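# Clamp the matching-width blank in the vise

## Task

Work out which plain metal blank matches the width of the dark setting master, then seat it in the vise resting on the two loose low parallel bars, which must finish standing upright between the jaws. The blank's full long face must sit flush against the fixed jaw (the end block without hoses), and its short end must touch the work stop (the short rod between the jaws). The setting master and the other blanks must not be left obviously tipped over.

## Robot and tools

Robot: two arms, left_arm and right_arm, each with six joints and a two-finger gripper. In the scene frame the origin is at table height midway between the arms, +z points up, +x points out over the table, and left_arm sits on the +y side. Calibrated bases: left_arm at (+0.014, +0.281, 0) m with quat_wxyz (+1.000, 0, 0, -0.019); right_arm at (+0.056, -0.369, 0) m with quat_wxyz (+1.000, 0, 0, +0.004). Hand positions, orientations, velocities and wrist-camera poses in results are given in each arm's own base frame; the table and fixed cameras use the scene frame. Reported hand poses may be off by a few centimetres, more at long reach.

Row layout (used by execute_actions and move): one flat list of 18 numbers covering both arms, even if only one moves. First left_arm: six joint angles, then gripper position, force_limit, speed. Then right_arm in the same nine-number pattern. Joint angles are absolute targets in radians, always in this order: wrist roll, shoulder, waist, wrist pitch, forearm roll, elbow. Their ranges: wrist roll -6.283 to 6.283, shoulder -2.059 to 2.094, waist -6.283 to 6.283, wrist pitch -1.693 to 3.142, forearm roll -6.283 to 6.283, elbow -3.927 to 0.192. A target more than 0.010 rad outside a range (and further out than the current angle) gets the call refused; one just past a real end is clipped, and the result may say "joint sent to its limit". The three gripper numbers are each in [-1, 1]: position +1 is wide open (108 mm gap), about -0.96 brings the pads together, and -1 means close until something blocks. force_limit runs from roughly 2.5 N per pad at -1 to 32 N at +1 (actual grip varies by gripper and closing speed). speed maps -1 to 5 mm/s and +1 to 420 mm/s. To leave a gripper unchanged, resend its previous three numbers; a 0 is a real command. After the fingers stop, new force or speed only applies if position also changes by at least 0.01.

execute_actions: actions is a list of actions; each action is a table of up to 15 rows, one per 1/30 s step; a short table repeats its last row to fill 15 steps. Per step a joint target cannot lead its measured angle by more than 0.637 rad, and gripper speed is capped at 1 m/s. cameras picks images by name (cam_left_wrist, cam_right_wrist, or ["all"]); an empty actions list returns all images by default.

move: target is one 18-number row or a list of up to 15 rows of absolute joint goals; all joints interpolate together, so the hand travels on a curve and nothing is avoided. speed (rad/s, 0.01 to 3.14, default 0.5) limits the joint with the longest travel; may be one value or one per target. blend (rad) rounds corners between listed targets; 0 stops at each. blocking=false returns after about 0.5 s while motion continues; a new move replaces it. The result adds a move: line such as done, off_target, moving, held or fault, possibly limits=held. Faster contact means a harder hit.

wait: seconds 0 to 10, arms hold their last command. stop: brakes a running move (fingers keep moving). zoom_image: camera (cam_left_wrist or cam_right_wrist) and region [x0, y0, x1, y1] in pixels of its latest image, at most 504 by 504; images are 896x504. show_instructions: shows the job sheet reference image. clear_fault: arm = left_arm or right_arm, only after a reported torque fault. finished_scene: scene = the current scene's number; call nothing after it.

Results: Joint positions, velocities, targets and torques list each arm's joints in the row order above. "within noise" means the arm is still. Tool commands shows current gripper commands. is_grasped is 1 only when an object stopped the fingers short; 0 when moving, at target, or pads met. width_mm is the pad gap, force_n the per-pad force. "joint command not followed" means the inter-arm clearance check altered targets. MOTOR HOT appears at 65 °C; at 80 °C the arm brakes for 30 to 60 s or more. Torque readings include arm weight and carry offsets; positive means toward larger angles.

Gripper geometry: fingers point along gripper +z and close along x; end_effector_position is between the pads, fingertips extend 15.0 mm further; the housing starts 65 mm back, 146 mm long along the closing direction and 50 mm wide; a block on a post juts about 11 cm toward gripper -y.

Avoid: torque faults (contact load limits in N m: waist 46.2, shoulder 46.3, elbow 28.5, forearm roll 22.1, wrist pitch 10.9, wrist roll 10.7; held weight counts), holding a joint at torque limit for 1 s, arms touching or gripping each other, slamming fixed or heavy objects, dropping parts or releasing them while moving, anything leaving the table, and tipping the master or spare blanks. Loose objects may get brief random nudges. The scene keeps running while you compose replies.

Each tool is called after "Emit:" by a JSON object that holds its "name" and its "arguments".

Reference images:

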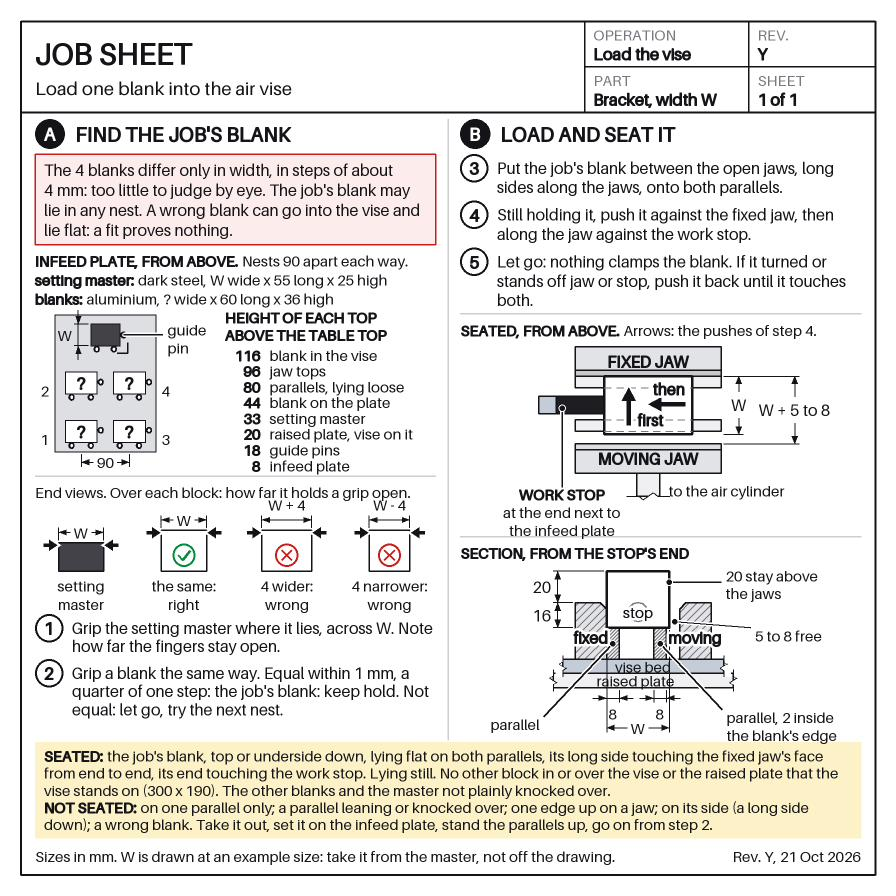

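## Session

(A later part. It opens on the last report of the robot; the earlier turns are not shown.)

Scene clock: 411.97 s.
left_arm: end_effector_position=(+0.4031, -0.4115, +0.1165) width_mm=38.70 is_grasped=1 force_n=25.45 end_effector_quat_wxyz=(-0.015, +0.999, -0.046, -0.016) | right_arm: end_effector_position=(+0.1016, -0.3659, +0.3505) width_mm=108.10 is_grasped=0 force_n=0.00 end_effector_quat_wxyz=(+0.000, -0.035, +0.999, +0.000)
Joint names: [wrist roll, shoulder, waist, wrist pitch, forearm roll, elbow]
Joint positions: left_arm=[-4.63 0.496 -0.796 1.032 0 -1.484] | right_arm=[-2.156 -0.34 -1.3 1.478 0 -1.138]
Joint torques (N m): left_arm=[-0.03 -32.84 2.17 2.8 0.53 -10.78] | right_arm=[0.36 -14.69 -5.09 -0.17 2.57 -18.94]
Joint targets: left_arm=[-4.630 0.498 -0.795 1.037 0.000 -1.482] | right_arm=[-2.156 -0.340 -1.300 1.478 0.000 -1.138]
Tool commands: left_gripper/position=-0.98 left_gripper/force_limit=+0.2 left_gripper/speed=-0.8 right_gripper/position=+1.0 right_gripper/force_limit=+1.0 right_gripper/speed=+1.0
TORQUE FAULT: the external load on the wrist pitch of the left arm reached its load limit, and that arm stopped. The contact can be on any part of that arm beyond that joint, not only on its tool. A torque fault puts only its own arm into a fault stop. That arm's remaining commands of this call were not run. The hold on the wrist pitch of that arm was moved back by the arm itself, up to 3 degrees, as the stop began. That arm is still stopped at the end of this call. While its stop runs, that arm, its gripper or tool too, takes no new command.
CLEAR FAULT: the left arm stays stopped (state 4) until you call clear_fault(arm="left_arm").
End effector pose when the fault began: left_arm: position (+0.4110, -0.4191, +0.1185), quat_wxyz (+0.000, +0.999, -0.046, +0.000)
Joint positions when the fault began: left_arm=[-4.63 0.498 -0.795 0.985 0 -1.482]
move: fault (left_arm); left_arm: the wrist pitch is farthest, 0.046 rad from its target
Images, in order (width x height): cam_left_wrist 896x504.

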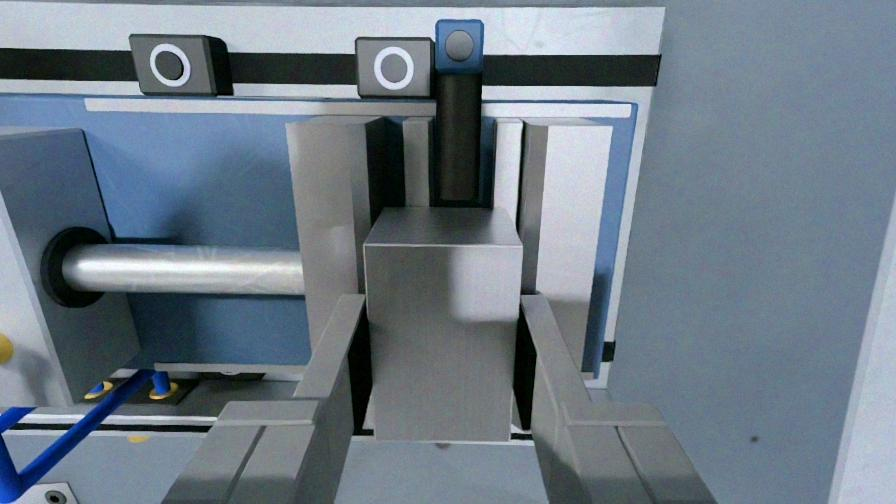

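Emit:
{"name": "clear_fault", "arguments": {"arm": "left_arm"}}

Emit:
{"name": "move", "arguments": {"target": [-4.6332,0.4885,-0.7982,0.984,0,-1.4725,-0.98,0.2,-0.8,-2.156,-0.34,-1.3,1.478,0,-1.138,1,1,1], "speed": 0.05, "cameras": ["cam_left_wrist"]}}

Emit:
{"name": "zoom_image", "arguments": {"camera": "cam_left_wrist", "region": [360, 80, 560, 260]}}

Scene clock: 420.83 s.
left_arm: end_effector_position=(+0.4031, -0.4115, +0.1165) width_mm=38.70 is_grasped=1 force_n=25.45 end_effector_quat_wxyz=(-0.015, +0.999, -0.046, -0.016) | right_arm: end_effector_position=(+0.1016, -0.3659, +0.3505) width_mm=108.10 is_grasped=0 force_n=0.00 end_effector_quat_wxyz=(+0.000, -0.035, +0.999, +0.000)
Joint names: [wrist roll, shoulder, waist, wrist pitch, forearm roll, elbow]
Joint positions: left_arm=[-4.63 0.496 -0.796 1.032 0 -1.484] | right_arm=[-2.156 -0.34 -1.3 1.478 0 -1.138]
Joint torques (N m): left_arm=[-0.09 -32.72 2.27 2.88 0.39 -10.81] | right_arm=[0.32 -13.59 -5.05 -0.14 2.49 -19.07]
Joint targets: left_arm=[-4.630 0.496 -0.796 1.032 0.000 -1.484] | right_arm=[-2.156 -0.340 -1.300 1.478 0.000 -1.138]
Tool commands: left_gripper/position=-0.98 left_gripper/force_limit=+0.2 left_gripper/speed=-0.8 right_gripper/position=+1.0 right_gripper/force_limit=+1.0 right_gripper/speed=+1.0
TORQUE FAULT, CONTINUED: the left arm's stop, for the torque fault of the wrist pitch that an earlier result reported, is over. The call counts as one of the actions that you can send in this scene. The hold on the wrist pitch of that arm was moved back by the arm itself, up to 3 degrees, as the stop began. That arm's target is now where it stood when the stop ended, not its last command. That arm keeps its grip as last carried out and accepts commands again: back off and push less far.
CLEAR FAULT: your call cleared the left arm's torque fault. If a joint's load stays at its limit, that arm stops again at once.

Scene clock: 422.07 s.
left_arm: end_effector_position=(+0.4082, -0.4188, +0.1200) width_mm=38.70 is_grasped=1 force_n=24.60 end_effector_quat_wxyz=(+0.000, +0.999, -0.046, +0.000) | right_arm: end_effector_position=(+0.1016, -0.3659, +0.3505) width_mm=108.10 is_grasped=0 force_n=0.00 end_effector_quat_wxyz=(+0.000, -0.035, +0.999, +0.000)
Joint names: [wrist roll, shoulder, waist, wrist pitch, forearm roll, elbow]
Joint positions: left_arm=[-4.633 0.489 -0.798 0.984 0 -1.473] | right_arm=[-2.156 -0.34 -1.3 1.478 0 -1.138]
Joint torques (N m): left_arm=[-1.13 -47.92 -6.08 -3.19 1.5 -14.52] | right_arm=[0.34 -13.68 -5.07 -0.18 2.5 -18.95]
Joint targets: left_arm=[-4.633 0.488 -0.798 0.984 0.000 -1.472] | right_arm=[-2.156 -0.340 -1.300 1.478 0.000 -1.138]
move: done
Images, in order (width x height): cam_left_wrist 896x504.

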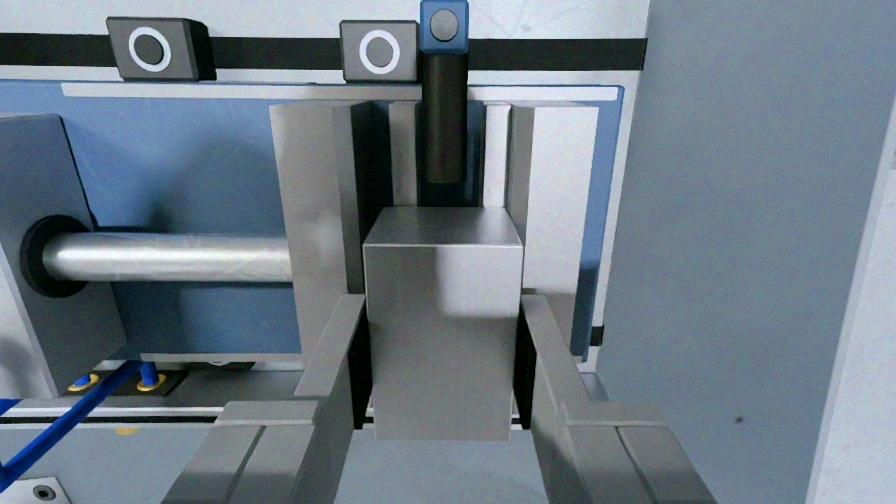

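Scaled by 2.520 from the camera's 896x504 image, which has a finer 1280x720 frame.

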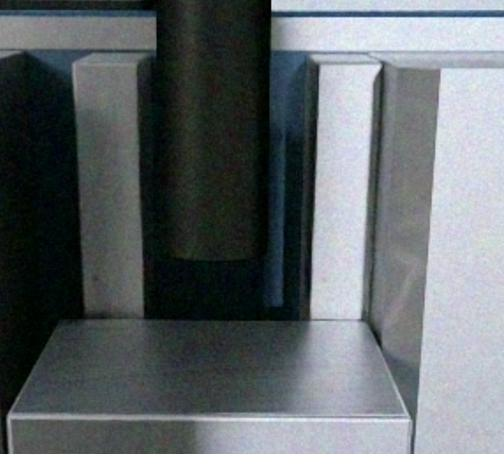

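Emit:
{"name": "move", "arguments": {"target": [[-4.6322,0.4928,-0.7972,0.9817,0,-1.4745,-0.98,0.2,-0.8,-2.156,-0.34,-1.3,1.478,0,-1.138,1,1,1],[-4.6322,0.4928,-0.7972,0.9817,0,-1.4745,-1,-0.9,-0.8,-2.156,-0.34,-1.3,1.478,0,-1.138,1,1,1],[-4.6231,0.4773,-0.7881,0.973,0,-1.4503,-1,-0.9,-0.8,-2.156,-0.34,-1.3,1.478,0,-1.138,1,1,1]], "speed": 0.03, "cameras": ["cam_left_wrist"]}}

Emit:
{"name": "zoom_image", "arguments": {"camera": "cam_left_wrist", "region": [360, 80, 560, 260]}}

Scene clock: 439.33 s.
left_arm: end_effector_position=(+0.4097, -0.4119, +0.1184) width_mm=38.78 is_grasped=1 force_n=21.79 end_effector_quat_wxyz=(+0.000, +0.999, -0.046, +0.000) | right_arm: end_effector_position=(+0.1016, -0.3659, +0.3505) width_mm=108.10 is_grasped=0 force_n=0.00 end_effector_quat_wxyz=(+0.000, -0.035, +0.999, +0.000)
Joint names: [wrist roll, shoulder, waist, wrist pitch, forearm roll, elbow]
Joint positions: left_arm=[-4.623 0.477 -0.788 0.973 0 -1.45] | right_arm=[-2.156 -0.34 -1.3 1.478 0 -1.138]
Joint torques (N m): left_arm=[1.01 -48.04 9.58 -4.1 1.49 -15.69] | right_arm=[0.29 -13.79 -5.06 -0.13 2.55 -19.02]
Joint targets: left_arm=[-4.623 0.477 -0.788 0.973 0.000 -1.450] | right_arm=[-2.156 -0.340 -1.300 1.478 0.000 -1.138]
move: done
Images, in order (width x height): cam_left_wrist 896x504.

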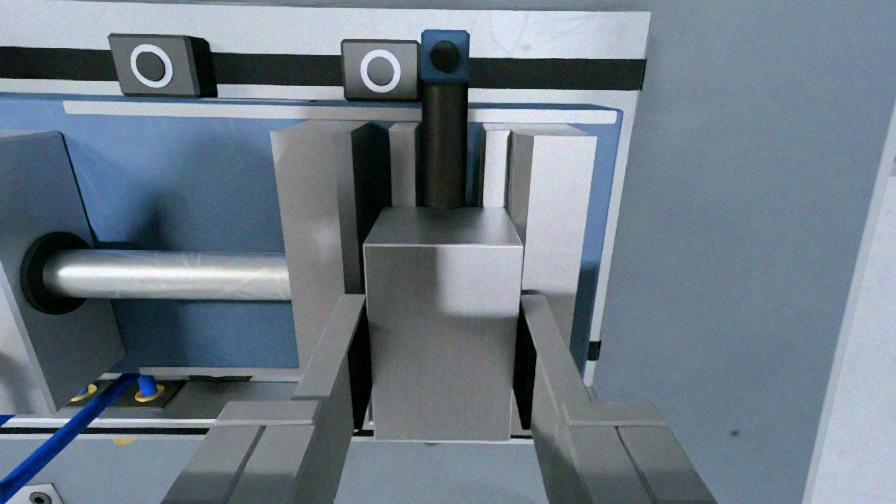

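Scaled by 2.520 from the camera's 896x504 image, which has a finer 1280x720 frame.

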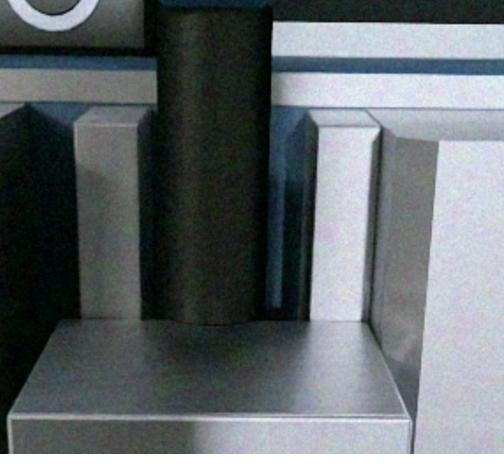

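Emit:
{"name": "move", "arguments": {"target": [-4.621,0.474,-0.7860,0.9711,0,-1.4451,-1,-0.9,-0.8,-2.156,-0.34,-1.3,1.478,0,-1.138,1,1,1], "speed": 0.03}}

Emit:
{"name": "move", "arguments": {"target": [-4.6198,0.4718,-0.7848,0.9699,0,-1.4417,-1,-0.9,-0.8,-2.156,-0.34,-1.3,1.478,0,-1.138,1,1,1], "speed": 0.03, "cameras": ["cam_left_wrist"]}}

Emit:
{"name": "zoom_image", "arguments": {"camera": "cam_left_wrist", "region": [360, 80, 560, 260]}}

Scene clock: 451.80 s.
left_arm: end_effector_position=(+0.4098, -0.4103, +0.1184) width_mm=38.78 is_grasped=1 force_n=21.81 end_effector_quat_wxyz=(+0.000, +0.999, -0.046, +0.000) | right_arm: end_effector_position=(+0.1016, -0.3659, +0.3505) width_mm=108.10 is_grasped=0 force_n=0.00 end_effector_quat_wxyz=(+0.000, -0.035, +0.999, +0.000)
Joint names: [wrist roll, shoulder, waist, wrist pitch, forearm roll, elbow]
Joint positions: left_arm=[-4.621 0.474 -0.786 0.971 0 -1.445] | right_arm=[-2.156 -0.34 -1.3 1.478 0 -1.138]
Joint torques (N m): left_arm=[1.03 -47.99 9.99 -4.21 1.43 -15.59] | right_arm=[0.28 -13.74 -5.05 -0.14 2.43 -19.03]
Joint targets: left_arm=[-4.621 0.474 -0.786 0.971 0.000 -1.445] | right_arm=[-2.156 -0.340 -1.300 1.478 0.000 -1.138]
move: done

Scene clock: 452.50 s.
left_arm: end_effector_position=(+0.4099, -0.4094, +0.1184) width_mm=38.78 is_grasped=1 force_n=21.79 end_effector_quat_wxyz=(+0.000, +0.999, -0.046, +0.000) | right_arm: end_effector_position=(+0.1016, -0.3659, +0.3505) width_mm=108.10 is_grasped=0 force_n=0.00 end_effector_quat_wxyz=(+0.000, -0.035, +0.999, +0.000)
Joint names: [wrist roll, shoulder, waist, wrist pitch, forearm roll, elbow]
Joint positions: left_arm=[-4.62 0.472 -0.785 0.97 0 -1.442] | right_arm=[-2.156 -0.34 -1.3 1.478 0 -1.138]
Joint torques (N m): left_arm=[1.16 -48.05 8.96 -4.01 1.49 -15.33] | right_arm=[0.22 -13.57 -4.85 -0.09 2.59 -19.07]
Joint targets: left_arm=[-4.620 0.472 -0.785 0.970 0.000 -1.442] | right_arm=[-2.156 -0.340 -1.300 1.478 0.000 -1.138]
move: done
Images, in order (width x height): cam_left_wrist 896x504.

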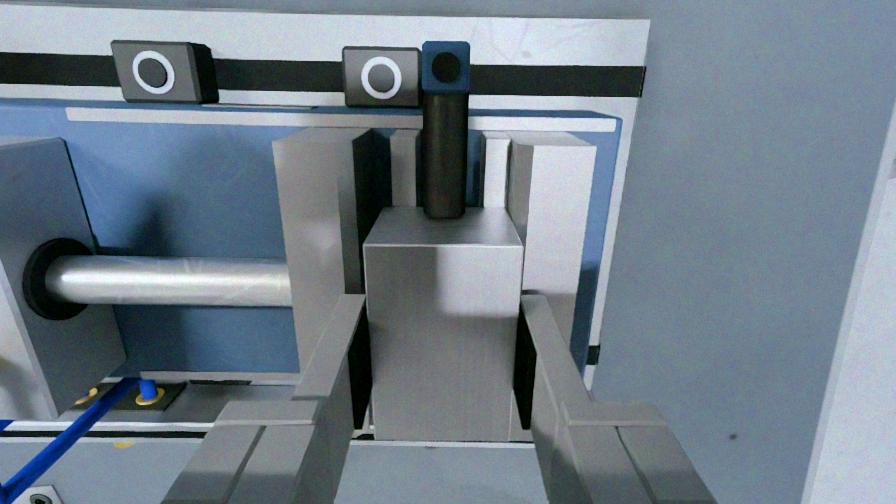

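Scaled by 2.520 from the camera's 896x504 image, which has a finer 1280x720 frame.

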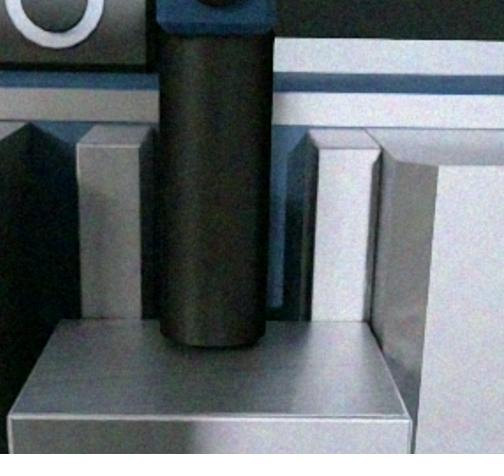

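Emit:
{"name": "move", "arguments": {"target": [-4.6185,0.4696,-0.7835,0.9687,0,-1.4382,-1,-0.9,-0.8,-2.156,-0.34,-1.3,1.478,0,-1.138,1,1,1], "speed": 0.03}}

Emit:
{"name": "move", "arguments": {"target": [-4.6178,0.4685,-0.7828,0.9681,0,-1.4365,-1,-0.9,-0.8,-2.156,-0.34,-1.3,1.478,0,-1.138,1,1,1], "speed": 0.03, "cameras": ["cam_left_wrist"]}}

Emit:
{"name": "zoom_image", "arguments": {"camera": "cam_left_wrist", "region": [360, 80, 560, 260]}}

Scene clock: 462.80 s.
left_arm: end_effector_position=(+0.4099, -0.4083, +0.1183) width_mm=38.78 is_grasped=1 force_n=21.75 end_effector_quat_wxyz=(+0.000, +0.999, -0.046, +0.000) | right_arm: end_effector_position=(+0.1016, -0.3659, +0.3505) width_mm=108.10 is_grasped=0 force_n=0.00 end_effector_quat_wxyz=(+0.000, -0.035, +0.999, +0.000)
Joint names: [wrist roll, shoulder, waist, wrist pitch, forearm roll, elbow]
Joint positions: left_arm=[-4.619 0.47 -0.784 0.969 0 -1.438] | right_arm=[-2.156 -0.34 -1.3 1.478 0 -1.138]
Joint torques (N m): left_arm=[1.18 -47.74 8.3 -3.83 1.52 -15.18] | right_arm=[0.29 -13.8 -5.02 -0.13 2.48 -18.99]
Joint targets: left_arm=[-4.619 0.470 -0.784 0.969 0.000 -1.438] | right_arm=[-2.156 -0.340 -1.300 1.478 0.000 -1.138]
move: done

Scene clock: 463.50 s.
left_arm: end_effector_position=(+0.4100, -0.4079, +0.1184) width_mm=38.78 is_grasped=1 force_n=21.71 end_effector_quat_wxyz=(+0.000, +0.999, -0.046, +0.000) | right_arm: end_effector_position=(+0.1016, -0.3659, +0.3505) width_mm=108.10 is_grasped=0 force_n=0.00 end_effector_quat_wxyz=(+0.000, -0.035, +0.999, +0.000)
Joint names: [wrist roll, shoulder, waist, wrist pitch, forearm roll, elbow]
Joint positions: left_arm=[-4.618 0.469 -0.783 0.968 0 -1.437] | right_arm=[-2.156 -0.34 -1.3 1.478 0 -1.138]
Joint torques (N m): left_arm=[1.14 -48.03 11.88 -2.62 1.4 -14.05] | right_arm=[0.23 -13.77 -4.99 -0.2 2.56 -19.04]
Joint targets: left_arm=[-4.618 0.469 -0.783 0.968 0.000 -1.437] | right_arm=[-2.156 -0.340 -1.300 1.478 0.000 -1.138]
move: done
Images, in order (width x height): cam_left_wrist 896x504.

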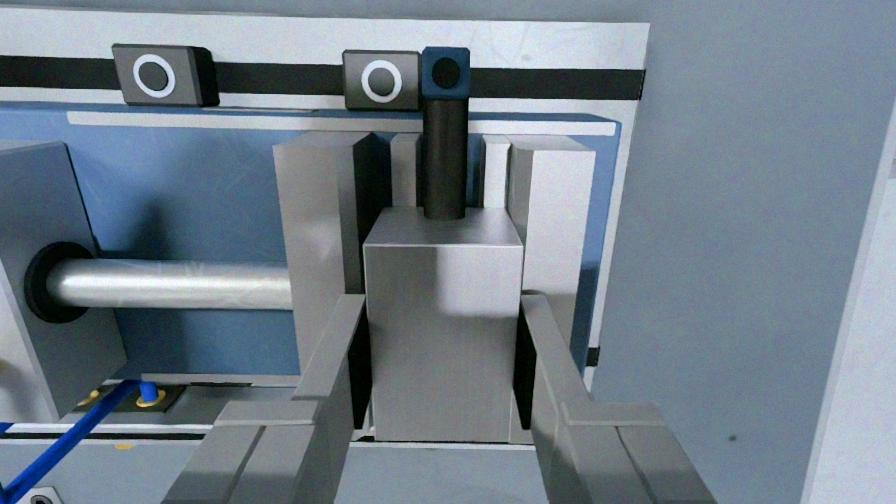

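Scaled by 2.520 from the camera's 896x504 image, which has a finer 1280x720 frame.

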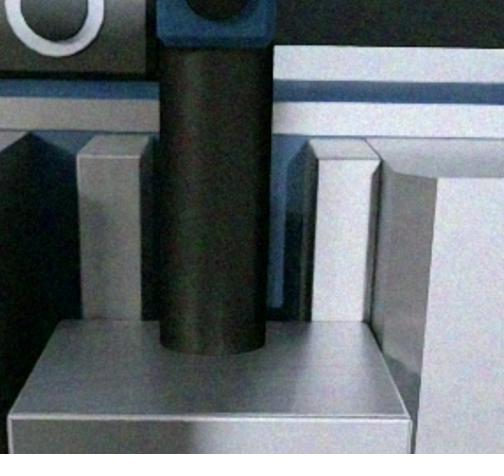

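Emit:
{"name": "move", "arguments": {"target": [-4.617,0.4672,-0.782,0.9674,0,-1.4344,-1,-0.9,-0.8,-2.156,-0.34,-1.3,1.478,0,-1.138,1,1,1], "speed": 0.03}}

Emit:
{"name": "move", "arguments": {"target": [-4.6167,0.468,-0.7817,0.9678,0,-1.4356,-1,-0.9,-0.8,-2.156,-0.34,-1.3,1.478,0,-1.138,1,1,1], "speed": 0.03, "cameras": ["cam_left_wrist"]}}

Emit:
{"name": "zoom_image", "arguments": {"camera": "cam_left_wrist", "region": [360, 80, 560, 260]}}

Scene clock: 474.07 s.
left_arm: end_effector_position=(+0.4100, -0.4072, +0.1184) width_mm=38.78 is_grasped=1 force_n=20.77 end_effector_quat_wxyz=(+0.000, +0.999, -0.046, +0.000) | right_arm: end_effector_position=(+0.1016, -0.3659, +0.3505) width_mm=108.10 is_grasped=0 force_n=0.00 end_effector_quat_wxyz=(+0.000, -0.035, +0.999, +0.000)
Joint names: [wrist roll, shoulder, waist, wrist pitch, forearm roll, elbow]
Joint positions: left_arm=[-4.617 0.467 -0.782 0.967 0 -1.434] | right_arm=[-2.156 -0.34 -1.3 1.478 0 -1.138]
Joint torques (N m): left_arm=[1.3 -42.57 17.67 -1.03 1.44 -10.1] | right_arm=[0.16 -13.82 -4.91 -0.16 2.56 -19.06]
Joint targets: left_arm=[-4.617 0.467 -0.782 0.967 0.000 -1.434] | right_arm=[-2.156 -0.340 -1.300 1.478 0.000 -1.138]
move: done

Scene clock: 474.77 s.
left_arm: end_effector_position=(+0.4103, -0.4073, +0.1183) width_mm=38.78 is_grasped=1 force_n=20.70 end_effector_quat_wxyz=(+0.000, +0.999, -0.046, +0.000) | right_arm: end_effector_position=(+0.1016, -0.3659, +0.3505) width_mm=108.10 is_grasped=0 force_n=0.00 end_effector_quat_wxyz=(+0.000, -0.035, +0.999, +0.000)
Joint names: [wrist roll, shoulder, waist, wrist pitch, forearm roll, elbow]
Joint positions: left_arm=[-4.617 0.468 -0.782 0.968 0 -1.436] | right_arm=[-2.156 -0.34 -1.3 1.478 0 -1.138]
Joint torques (N m): left_arm=[1.21 -26.4 19.45 0.47 1.29 -16.6] | right_arm=[0.19 -13.77 -4.91 -0.16 2.48 -19.01]
Joint targets: left_arm=[-4.617 0.468 -0.782 0.968 0.000 -1.436] | right_arm=[-2.156 -0.340 -1.300 1.478 0.000 -1.138]
move: done
Images, in order (width x height): cam_left_wrist 896x504.

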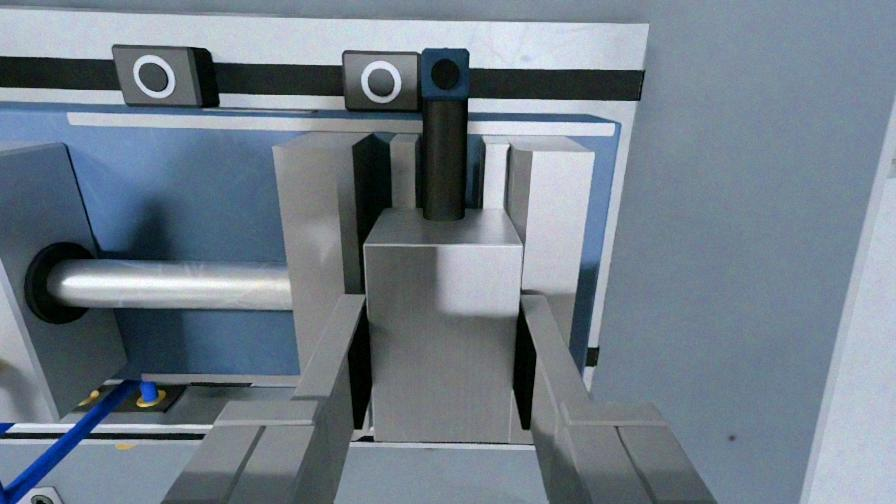

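Scaled by 2.520 from the camera's 896x504 image, which has a finer 1280x720 frame.

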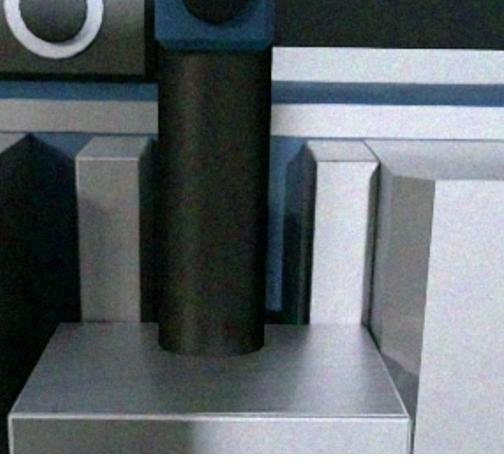

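Emit:
{"name": "move", "arguments": {"target": [-4.6167,0.468,-0.7817,0.9678,0,-1.4356,0.0,0,-0.9,-2.156,-0.34,-1.3,1.478,0,-1.138,1,1,1], "speed": 0.03, "cameras": ["cam_left_wrist"]}}

Emit:
{"name": "zoom_image", "arguments": {"camera": "cam_left_wrist", "region": [320, 90, 620, 440]}}

Emit:
{"name": "zoom_image", "arguments": {"camera": "cam_left_wrist", "region": [360, 80, 560, 260]}}

Scene clock: 483.87 s.
left_arm: end_effector_position=(+0.4102, -0.4072, +0.1183) width_mm=53.00 is_grasped=0 force_n=0.00 end_effector_quat_wxyz=(+0.000, +0.999, -0.046, +0.000) | right_arm: end_effector_position=(+0.1016, -0.3659, +0.3505) width_mm=108.10 is_grasped=0 force_n=0.00 end_effector_quat_wxyz=(+0.000, -0.035, +0.999, +0.000)
Joint names: [wrist roll, shoulder, waist, wrist pitch, forearm roll, elbow]
Joint positions: left_arm=[-4.617 0.468 -0.782 0.968 0 -1.436] | right_arm=[-2.156 -0.34 -1.3 1.478 0 -1.138]
Joint torques (N m): left_arm=[-0.11 -45.58 -6.14 -1.58 1.32 -19.61] | right_arm=[0.14 -13.83 -4.85 -0.21 2.44 -18.94]
Joint targets: left_arm=[-4.617 0.468 -0.782 0.968 0.000 -1.436] | right_arm=[-2.156 -0.340 -1.300 1.478 0.000 -1.138]
move: done
Images, in order (width x height): cam_left_wrist 896x504.

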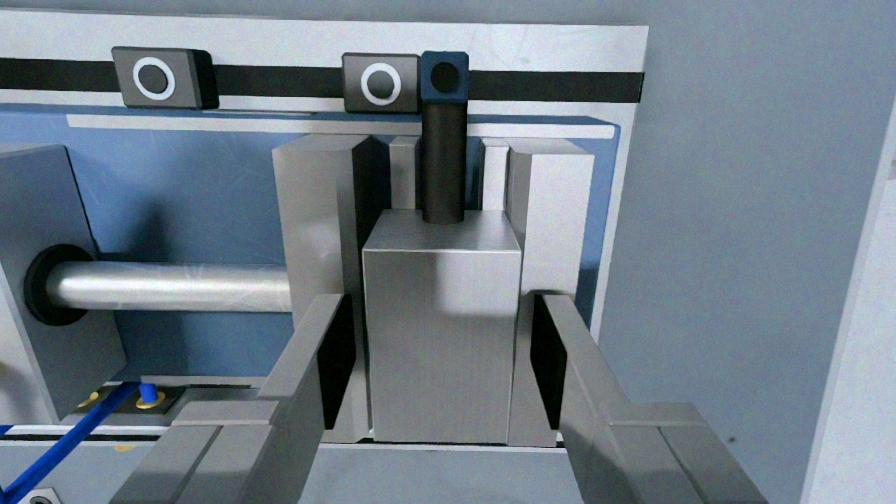

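Scaled by 1.440 from the camera's 896x504 image, which has a finer 1280x720 frame.

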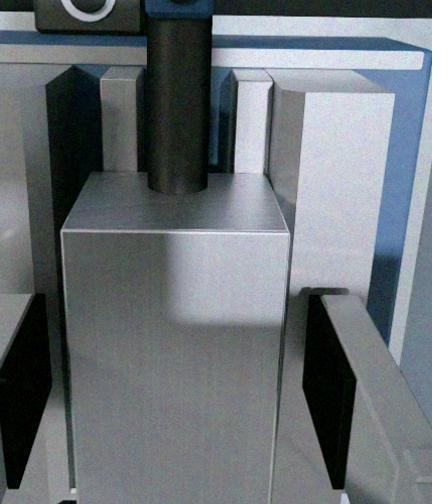

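Scaled by 2.520 from the camera's 896x504 image, which has a finer 1280x720 frame.

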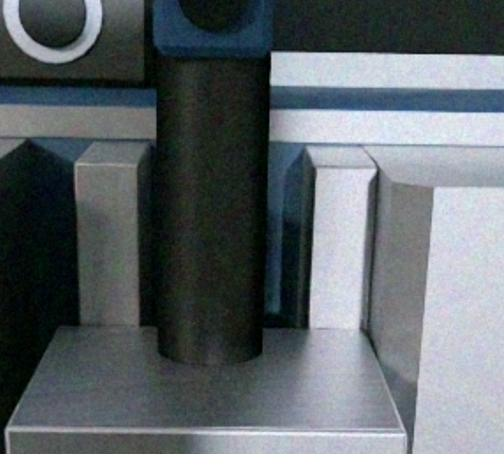

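Emit:
{"name": "move", "arguments": {"target": [-4.6094,0.4848,-0.7744,0.9772,0,-1.462,0.0,0,-0.9,-2.156,-0.34,-1.3,1.478,0,-1.138,1,1,1], "speed": 0.04}}

Emit:
{"name": "move", "arguments": {"target": [-4.6088,0.4861,-0.7738,0.9779,0,-1.464,0.0,0,-0.9,-2.156,-0.34,-1.3,1.478,0,-1.138,1,1,1], "speed": 0.03}}

Emit:
{"name": "move", "arguments": {"target": [-4.6083,0.4874,-0.7733,0.9786,0,-1.466,0.0,0,-0.9,-2.156,-0.34,-1.3,1.478,0,-1.138,1,1,1], "speed": 0.03, "cameras": ["cam_left_wrist"]}}

Emit:
{"name": "zoom_image", "arguments": {"camera": "cam_left_wrist", "region": [320, 90, 620, 440]}}

Scene clock: 502.27 s.
left_arm: end_effector_position=(+0.4168, -0.4078, +0.1184) width_mm=53.00 is_grasped=0 force_n=0.85 end_effector_quat_wxyz=(+0.000, +0.999, -0.046, +0.000) | right_arm: end_effector_position=(+0.1016, -0.3659, +0.3505) width_mm=108.10 is_grasped=0 force_n=0.00 end_effector_quat_wxyz=(+0.000, -0.035, +0.999, +0.000)
Joint names: [wrist roll, shoulder, waist, wrist pitch, forearm roll, elbow]
Joint positions: left_arm=[-4.609 0.485 -0.774 0.977 0 -1.462] | right_arm=[-2.156 -0.34 -1.3 1.478 0 -1.138]
Joint torques (N m): left_arm=[1.37 -32.42 6.45 0.14 1.45 -20.16] | right_arm=[0.14 -13.75 -5.01 -0.14 2.55 -19.03]
Joint targets: left_arm=[-4.609 0.485 -0.774 0.977 0.000 -1.462] | right_arm=[-2.156 -0.340 -1.300 1.478 0.000 -1.138]
move: done

Scene clock: 502.97 s.
left_arm: end_effector_position=(+0.4174, -0.4078, +0.1184) width_mm=53.00 is_grasped=0 force_n=5.77 end_effector_quat_wxyz=(+0.000, +0.999, -0.046, +0.000) | right_arm: end_effector_position=(+0.1016, -0.3659, +0.3505) width_mm=108.10 is_grasped=0 force_n=0.00 end_effector_quat_wxyz=(+0.000, -0.035, +0.999, +0.000)
Joint names: [wrist roll, shoulder, waist, wrist pitch, forearm roll, elbow]
Joint positions: left_arm=[-4.609 0.486 -0.774 0.978 0 -1.464] | right_arm=[-2.156 -0.34 -1.3 1.478 0 -1.138]
Joint torques (N m): left_arm=[1.19 -31.17 9.68 -1.28 1.36 -21.59] | right_arm=[0.11 -13.67 -4.75 -0.2 2.5 -19.11]
Joint targets: left_arm=[-4.609 0.486 -0.774 0.978 0.000 -1.464] | right_arm=[-2.156 -0.340 -1.300 1.478 0.000 -1.138]
move: done

Scene clock: 503.67 s.
left_arm: end_effector_position=(+0.4178, -0.4079, +0.1184) width_mm=53.00 is_grasped=0 force_n=12.84 end_effector_quat_wxyz=(+0.000, +0.999, -0.046, +0.000) | right_arm: end_effector_position=(+0.1016, -0.3659, +0.3505) width_mm=108.10 is_grasped=0 force_n=0.00 end_effector_quat_wxyz=(+0.000, -0.035, +0.999, +0.000)
Joint names: [wrist roll, shoulder, waist, wrist pitch, forearm roll, elbow]
Joint positions: left_arm=[-4.608 0.487 -0.773 0.979 0 -1.466] | right_arm=[-2.156 -0.34 -1.3 1.478 0 -1.138]
Joint torques (N m): left_arm=[1 -28.13 14.44 -2.9 1.25 -22.97] | right_arm=[0.11 -13.77 -4.91 -0.18 2.53 -19.15]
Joint targets: left_arm=[-4.608 0.487 -0.773 0.979 0.000 -1.466] | right_arm=[-2.156 -0.340 -1.300 1.478 0.000 -1.138]
move: done
Images, in order (width x height): cam_left_wrist 896x504.

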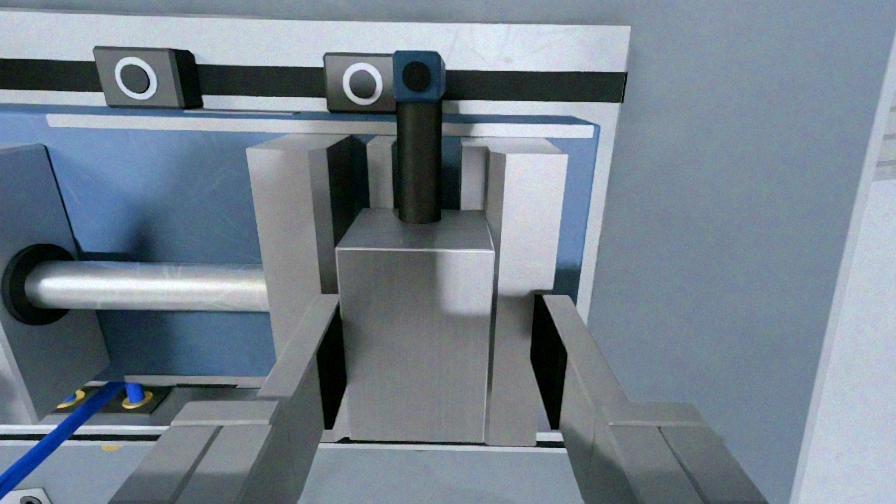

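Scaled by 1.440 from the camera's 896x504 image, which has a finer 1280x720 frame.

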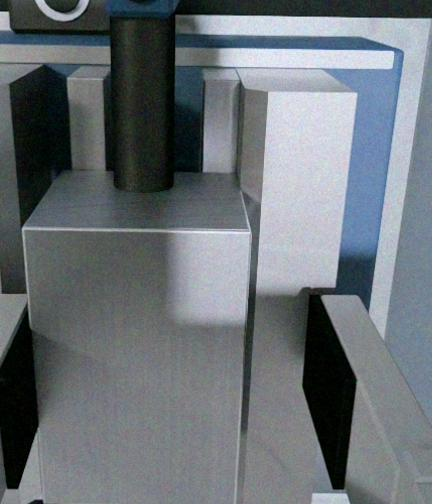

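Emit:
{"name": "move", "arguments": {"target": [[-4.6128,0.477,-0.7778,0.9729,0,-1.4499,0,0,-0.9,-2.156,-0.34,-1.3,1.478,0,-1.138,1,1,1],[-4.614,0.4199,-0.779,1.0992,0,-1.5191,0,0,-0.9,-2.156,-0.34,-1.3,1.478,0,-1.138,1,1,1],[-4.6744,0.5225,-0.8394,1.1523,0,-1.6748,-1,-0.5,-0.3,-2.156,-0.34,-1.3,1.478,0,-1.138,1,1,1]], "speed": [0.05,0.15,0.2]}}

Emit:
{"name": "move", "arguments": {"target": [-4.6744,0.5713,-0.8394,1.0355,0,-1.6068,-1,-0.5,-0.3,-2.156,-0.34,-1.3,1.478,0,-1.138,1,1,1], "speed": 0.08, "cameras": ["cam_left_wrist"]}}

Emit:
{"name": "zoom_image", "arguments": {"camera": "cam_left_wrist", "region": [320, 40, 620, 380]}}

Scene clock: 530.43 s.
left_arm: end_effector_position=(+0.4066, -0.4531, +0.1705) width_mm=0.00 is_grasped=0 force_n=13.02 end_effector_quat_wxyz=(+0.000, +0.999, -0.046, +0.000) | right_arm: end_effector_position=(+0.1016, -0.3659, +0.3505) width_mm=108.10 is_grasped=0 force_n=0.00 end_effector_quat_wxyz=(+0.000, -0.035, +0.999, +0.000)
Joint names: [wrist roll, shoulder, waist, wrist pitch, forearm roll, elbow]
Joint positions: left_arm=[-4.674 0.523 -0.839 1.152 0 -1.675] | right_arm=[-2.156 -0.34 -1.3 1.478 0 -1.138]
Joint torques (N m): left_arm=[-1.5 -34.39 -6.07 0.27 1.18 -20.37] | right_arm=[0.1 -13.86 -4.8 -0.18 2.58 -19.07]
Joint targets: left_arm=[-4.674 0.522 -0.839 1.152 0.000 -1.675] | right_arm=[-2.156 -0.340 -1.300 1.478 0.000 -1.138]
move: done

Scene clock: 532.23 s.
left_arm: end_effector_position=(+0.4067, -0.4532, +0.1214) width_mm=0.00 is_grasped=0 force_n=13.02 end_effector_quat_wxyz=(+0.000, +0.999, -0.046, +0.000) | right_arm: end_effector_position=(+0.1016, -0.3659, +0.3505) width_mm=108.10 is_grasped=0 force_n=0.00 end_effector_quat_wxyz=(+0.000, -0.035, +0.999, +0.000)
Joint names: [wrist roll, shoulder, waist, wrist pitch, forearm roll, elbow]
Joint positions: left_arm=[-4.674 0.571 -0.839 1.036 0 -1.607] | right_arm=[-2.156 -0.34 -1.3 1.478 0 -1.138]
Joint torques (N m): left_arm=[-1.46 -34.73 -6.1 -3.18 1.29 -13.82] | right_arm=[0.13 -13.65 -4.94 -0.21 2.48 -19.09]
Joint targets: left_arm=[-4.674 0.571 -0.839 1.036 0.000 -1.607] | right_arm=[-2.156 -0.340 -1.300 1.478 0.000 -1.138]
move: done
Images, in order (width x height): cam_left_wrist 896x504.

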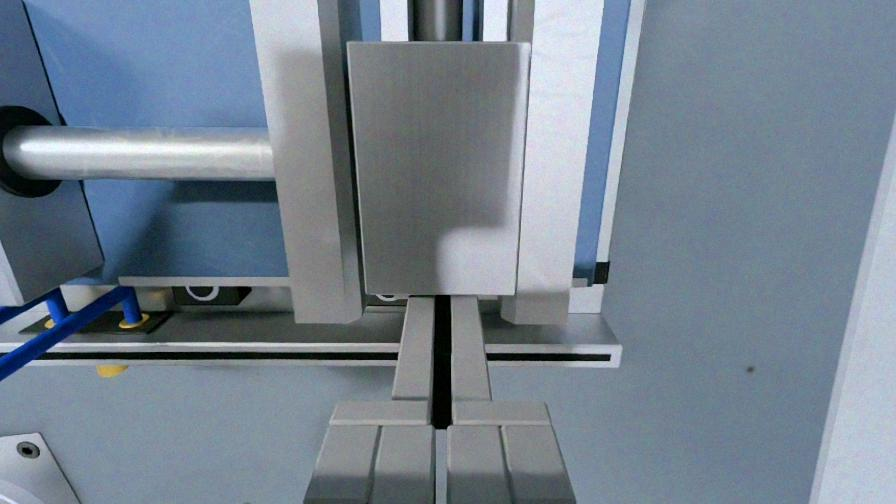

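Scaled by 1.482 from the camera's 896x504 image, which has a finer 1280x720 frame.

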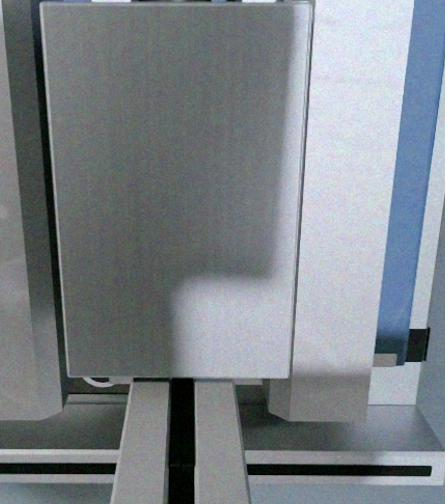

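Emit:
{"name": "move", "arguments": {"target": [-4.6708,0.5641,-0.8358,1.0314,0,-1.5955,-1,-0.5,-0.3,-2.156,-0.34,-1.3,1.478,0,-1.138,1,1,1], "speed": 0.03}}

Emit:
{"name": "move", "arguments": {"target": [-4.6696,0.5617,-0.8346,1.03,0,-1.5917,-1,-0.5,-0.3,-2.156,-0.34,-1.3,1.478,0,-1.138,1,1,1], "speed": 0.03, "cameras": ["cam_left_wrist"]}}

Emit:
{"name": "zoom_image", "arguments": {"camera": "cam_left_wrist", "region": [320, 40, 620, 380]}}

Scene clock: 543.67 s.
left_arm: end_effector_position=(+0.4070, -0.4503, +0.1214) width_mm=0.00 is_grasped=0 force_n=13.02 end_effector_quat_wxyz=(+0.000, +0.999, -0.046, +0.000) | right_arm: end_effector_position=(+0.1016, -0.3659, +0.3505) width_mm=108.10 is_grasped=0 force_n=0.00 end_effector_quat_wxyz=(+0.000, -0.035, +0.999, +0.000)
Joint names: [wrist roll, shoulder, waist, wrist pitch, forearm roll, elbow]
Joint positions: left_arm=[-4.671 0.564 -0.836 1.031 0 -1.596] | right_arm=[-2.156 -0.34 -1.3 1.478 0 -1.138]
Joint torques (N m): left_arm=[0.99 -48.09 5.91 -3.13 1.17 -14.29] | right_arm=[0.04 -13.81 -4.84 -0.1 2.56 -19.11]
Joint targets: left_arm=[-4.671 0.564 -0.836 1.031 0.000 -1.596] | right_arm=[-2.156 -0.340 -1.300 1.478 0.000 -1.138]
move: done

Scene clock: 544.37 s.
left_arm: end_effector_position=(+0.4071, -0.4493, +0.1214) width_mm=0.00 is_grasped=0 force_n=13.02 end_effector_quat_wxyz=(+0.000, +0.999, -0.046, +0.000) | right_arm: end_effector_position=(+0.1016, -0.3659, +0.3505) width_mm=108.10 is_grasped=0 force_n=0.00 end_effector_quat_wxyz=(+0.000, -0.035, +0.999, +0.000)
Joint names: [wrist roll, shoulder, waist, wrist pitch, forearm roll, elbow]
Joint positions: left_arm=[-4.67 0.562 -0.835 1.03 0 -1.592] | right_arm=[-2.156 -0.34 -1.3 1.478 0 -1.138]
Joint torques (N m): left_arm=[0.98 -47.9 5.96 -3.14 1.2 -13.97] | right_arm=[0.1 -13.71 -4.89 -0.05 2.48 -19.06]
Joint targets: left_arm=[-4.670 0.562 -0.835 1.030 0.000 -1.592] | right_arm=[-2.156 -0.340 -1.300 1.478 0.000 -1.138]
move: done
Images, in order (width x height): cam_left_wrist 896x504.

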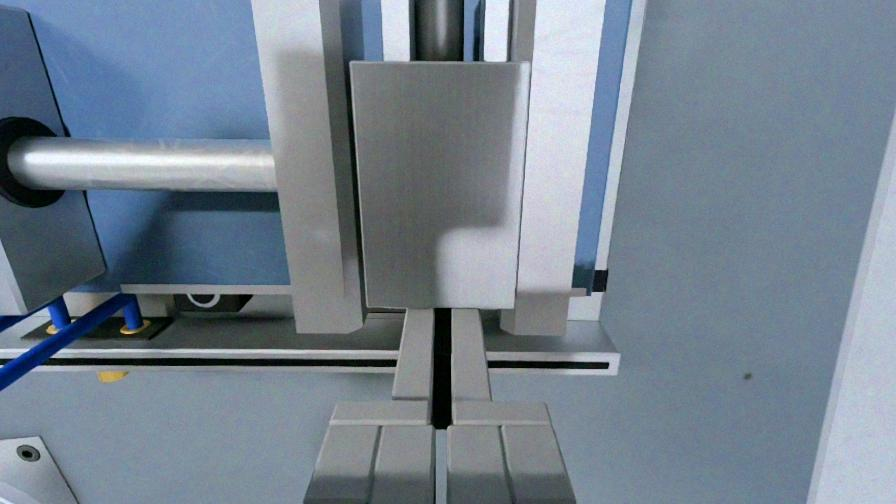

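Scaled by 1.482 from the camera's 896x504 image, which has a finer 1280x720 frame.

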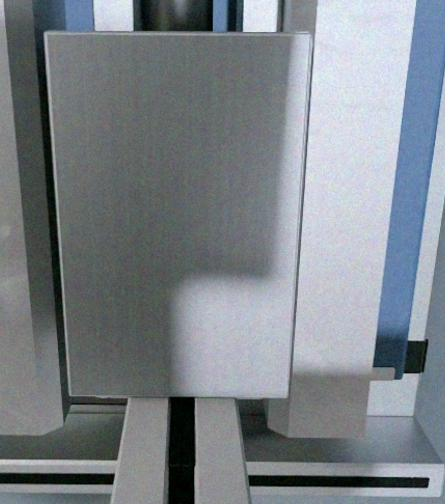

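Emit:
{"name": "move", "arguments": {"target": [-4.6684,0.5593,-0.8334,1.0286,0,-1.588,-1,-0.5,-0.3,-2.156,-0.34,-1.3,1.478,0,-1.138,1,1,1], "speed": 0.03}}

Emit:
{"name": "move", "arguments": {"target": [-4.6678,0.5581,-0.8328,1.0279,0,-1.5861,-1,-0.5,-0.3,-2.156,-0.34,-1.3,1.478,0,-1.138,1,1,1], "speed": 0.03}}

Emit:
{"name": "move", "arguments": {"target": [-4.6672,0.5569,-0.8322,1.0272,0,-1.5842,-1,-0.5,-0.3,-2.156,-0.34,-1.3,1.478,0,-1.138,1,1,1], "speed": 0.03, "cameras": ["cam_left_wrist"]}}

Scene clock: 557.73 s.
left_arm: end_effector_position=(+0.4073, -0.4484, +0.1215) width_mm=0.00 is_grasped=0 force_n=13.02 end_effector_quat_wxyz=(+0.000, +0.999, -0.046, +0.000) | right_arm: end_effector_position=(+0.1016, -0.3659, +0.3505) width_mm=108.10 is_grasped=0 force_n=0.00 end_effector_quat_wxyz=(+0.000, -0.035, +0.999, +0.000)
Joint names: [wrist roll, shoulder, waist, wrist pitch, forearm roll, elbow]
Joint positions: left_arm=[-4.668 0.559 -0.833 1.029 0 -1.588] | right_arm=[-2.156 -0.34 -1.3 1.478 0 -1.138]
Joint torques (N m): left_arm=[1.07 -48.16 5.83 -3.13 1.13 -13.86] | right_arm=[0.03 -13.74 -4.87 -0.18 2.55 -19.21]
Joint targets: left_arm=[-4.668 0.559 -0.833 1.029 0.000 -1.588] | right_arm=[-2.156 -0.340 -1.300 1.478 0.000 -1.138]
move: done

Scene clock: 558.43 s.
left_arm: end_effector_position=(+0.4073, -0.4479, +0.1215) width_mm=0.00 is_grasped=0 force_n=13.08 end_effector_quat_wxyz=(+0.000, +0.999, -0.046, +0.000) | right_arm: end_effector_position=(+0.1016, -0.3659, +0.3505) width_mm=108.10 is_grasped=0 force_n=0.00 end_effector_quat_wxyz=(+0.000, -0.035, +0.999, +0.000)
Joint names: [wrist roll, shoulder, waist, wrist pitch, forearm roll, elbow]
Joint positions: left_arm=[-4.668 0.558 -0.833 1.028 0 -1.586] | right_arm=[-2.156 -0.34 -1.3 1.478 0 -1.138]
Joint torques (N m): left_arm=[1.02 -47.72 7.99 -2.44 1.09 -13.14] | right_arm=[0.02 -13.84 -4.66 -0.14 2.5 -19.12]
Joint targets: left_arm=[-4.668 0.558 -0.833 1.028 0.000 -1.586] | right_arm=[-2.156 -0.340 -1.300 1.478 0.000 -1.138]
move: done

Scene clock: 559.13 s.
left_arm: end_effector_position=(+0.4073, -0.4475, +0.1215) width_mm=0.00 is_grasped=0 force_n=13.19 end_effector_quat_wxyz=(+0.000, +0.999, -0.046, +0.000) | right_arm: end_effector_position=(+0.1016, -0.3659, +0.3505) width_mm=108.10 is_grasped=0 force_n=0.00 end_effector_quat_wxyz=(+0.000, -0.035, +0.999, +0.000)
Joint names: [wrist roll, shoulder, waist, wrist pitch, forearm roll, elbow]
Joint positions: left_arm=[-4.667 0.557 -0.832 1.027 0 -1.584] | right_arm=[-2.156 -0.34 -1.3 1.478 0 -1.138]
Joint torques (N m): left_arm=[1.04 -46.13 14.61 -0.62 1.06 -10.97] | right_arm=[0.01 -13.73 -4.77 -0.12 2.48 -19.05]
Joint targets: left_arm=[-4.667 0.557 -0.832 1.027 0.000 -1.584] | right_arm=[-2.156 -0.340 -1.300 1.478 0.000 -1.138]
move: done
Images, in order (width x height): cam_left_wrist 896x504.

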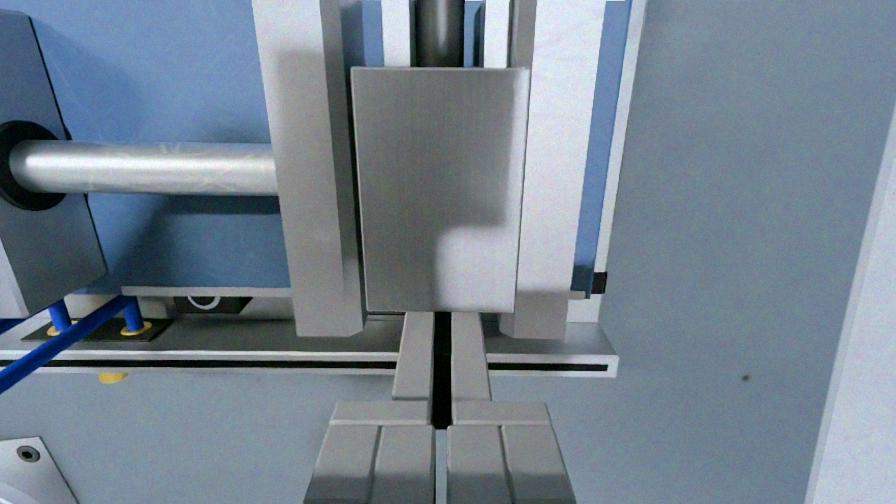

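Emit:
{"name": "move", "arguments": {"target": [[-4.6744,0.5713,-0.8394,1.0355,0,-1.6068,-1,-0.5,-0.3,-2.156,-0.34,-1.3,1.478,0,-1.138,1,1,1],[-4.6744,0.5225,-0.8394,1.1523,0,-1.6748,-1,-0.5,-0.3,-2.156,-0.34,-1.3,1.478,0,-1.138,1,1,1]], "speed": [0.04,0.15], "cameras": ["cam_left_wrist"]}}

Emit:
{"name": "zoom_image", "arguments": {"camera": "cam_left_wrist", "region": [300, 40, 620, 360]}}

Scene clock: 567.87 s.
left_arm: end_effector_position=(+0.4066, -0.4531, +0.1704) width_mm=0.00 is_grasped=0 force_n=13.07 end_effector_quat_wxyz=(+0.000, +0.999, -0.046, +0.000) | right_arm: end_effector_position=(+0.1016, -0.3659, +0.3505) width_mm=108.10 is_grasped=0 force_n=0.00 end_effector_quat_wxyz=(+0.000, -0.035, +0.999, +0.000)
Joint names: [wrist roll, shoulder, waist, wrist pitch, forearm roll, elbow]
Joint positions: left_arm=[-4.674 0.523 -0.839 1.152 0 -1.675] | right_arm=[-2.156 -0.34 -1.3 1.478 0 -1.138]
Joint torques (N m): left_arm=[-1.43 -47.82 -6.16 0.14 1.01 -20.26] | right_arm=[0.04 -13.66 -4.77 -0.16 2.5 -19.19]
Joint targets: left_arm=[-4.674 0.522 -0.839 1.152 0.000 -1.675] | right_arm=[-2.156 -0.340 -1.300 1.478 0.000 -1.138]
move: done
Images, in order (width x height): cam_left_wrist 896x504.

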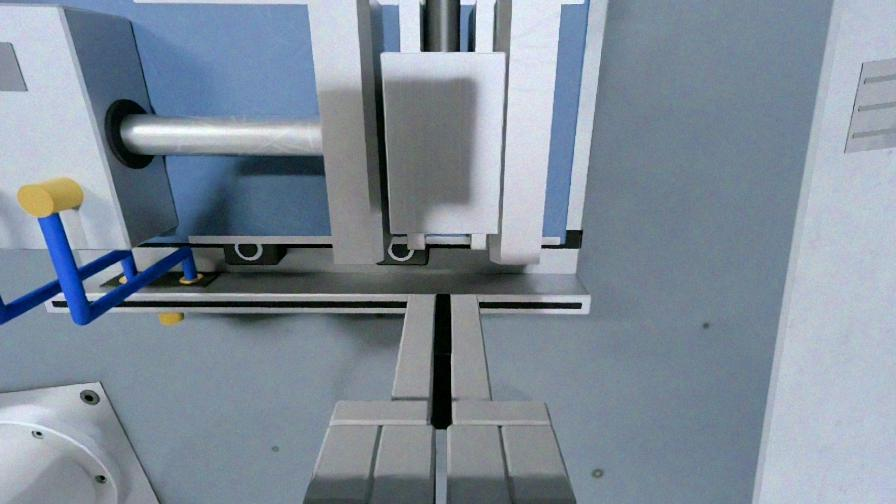

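Scaled by 1.575 from the camera's 896x504 image, which has a finer 1280x720 frame.

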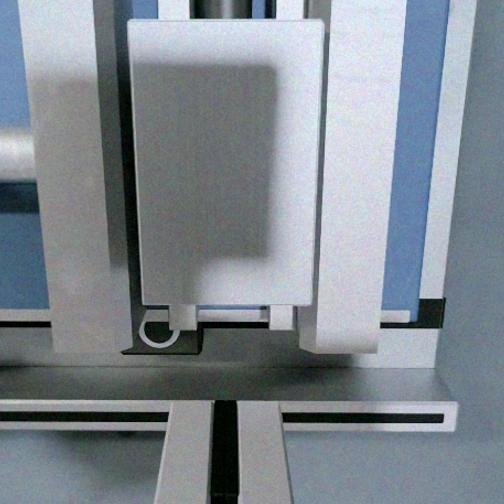

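Emit:
{"name": "finished_scene", "arguments": {"scene": 2}}

The scene is finished: the task was done.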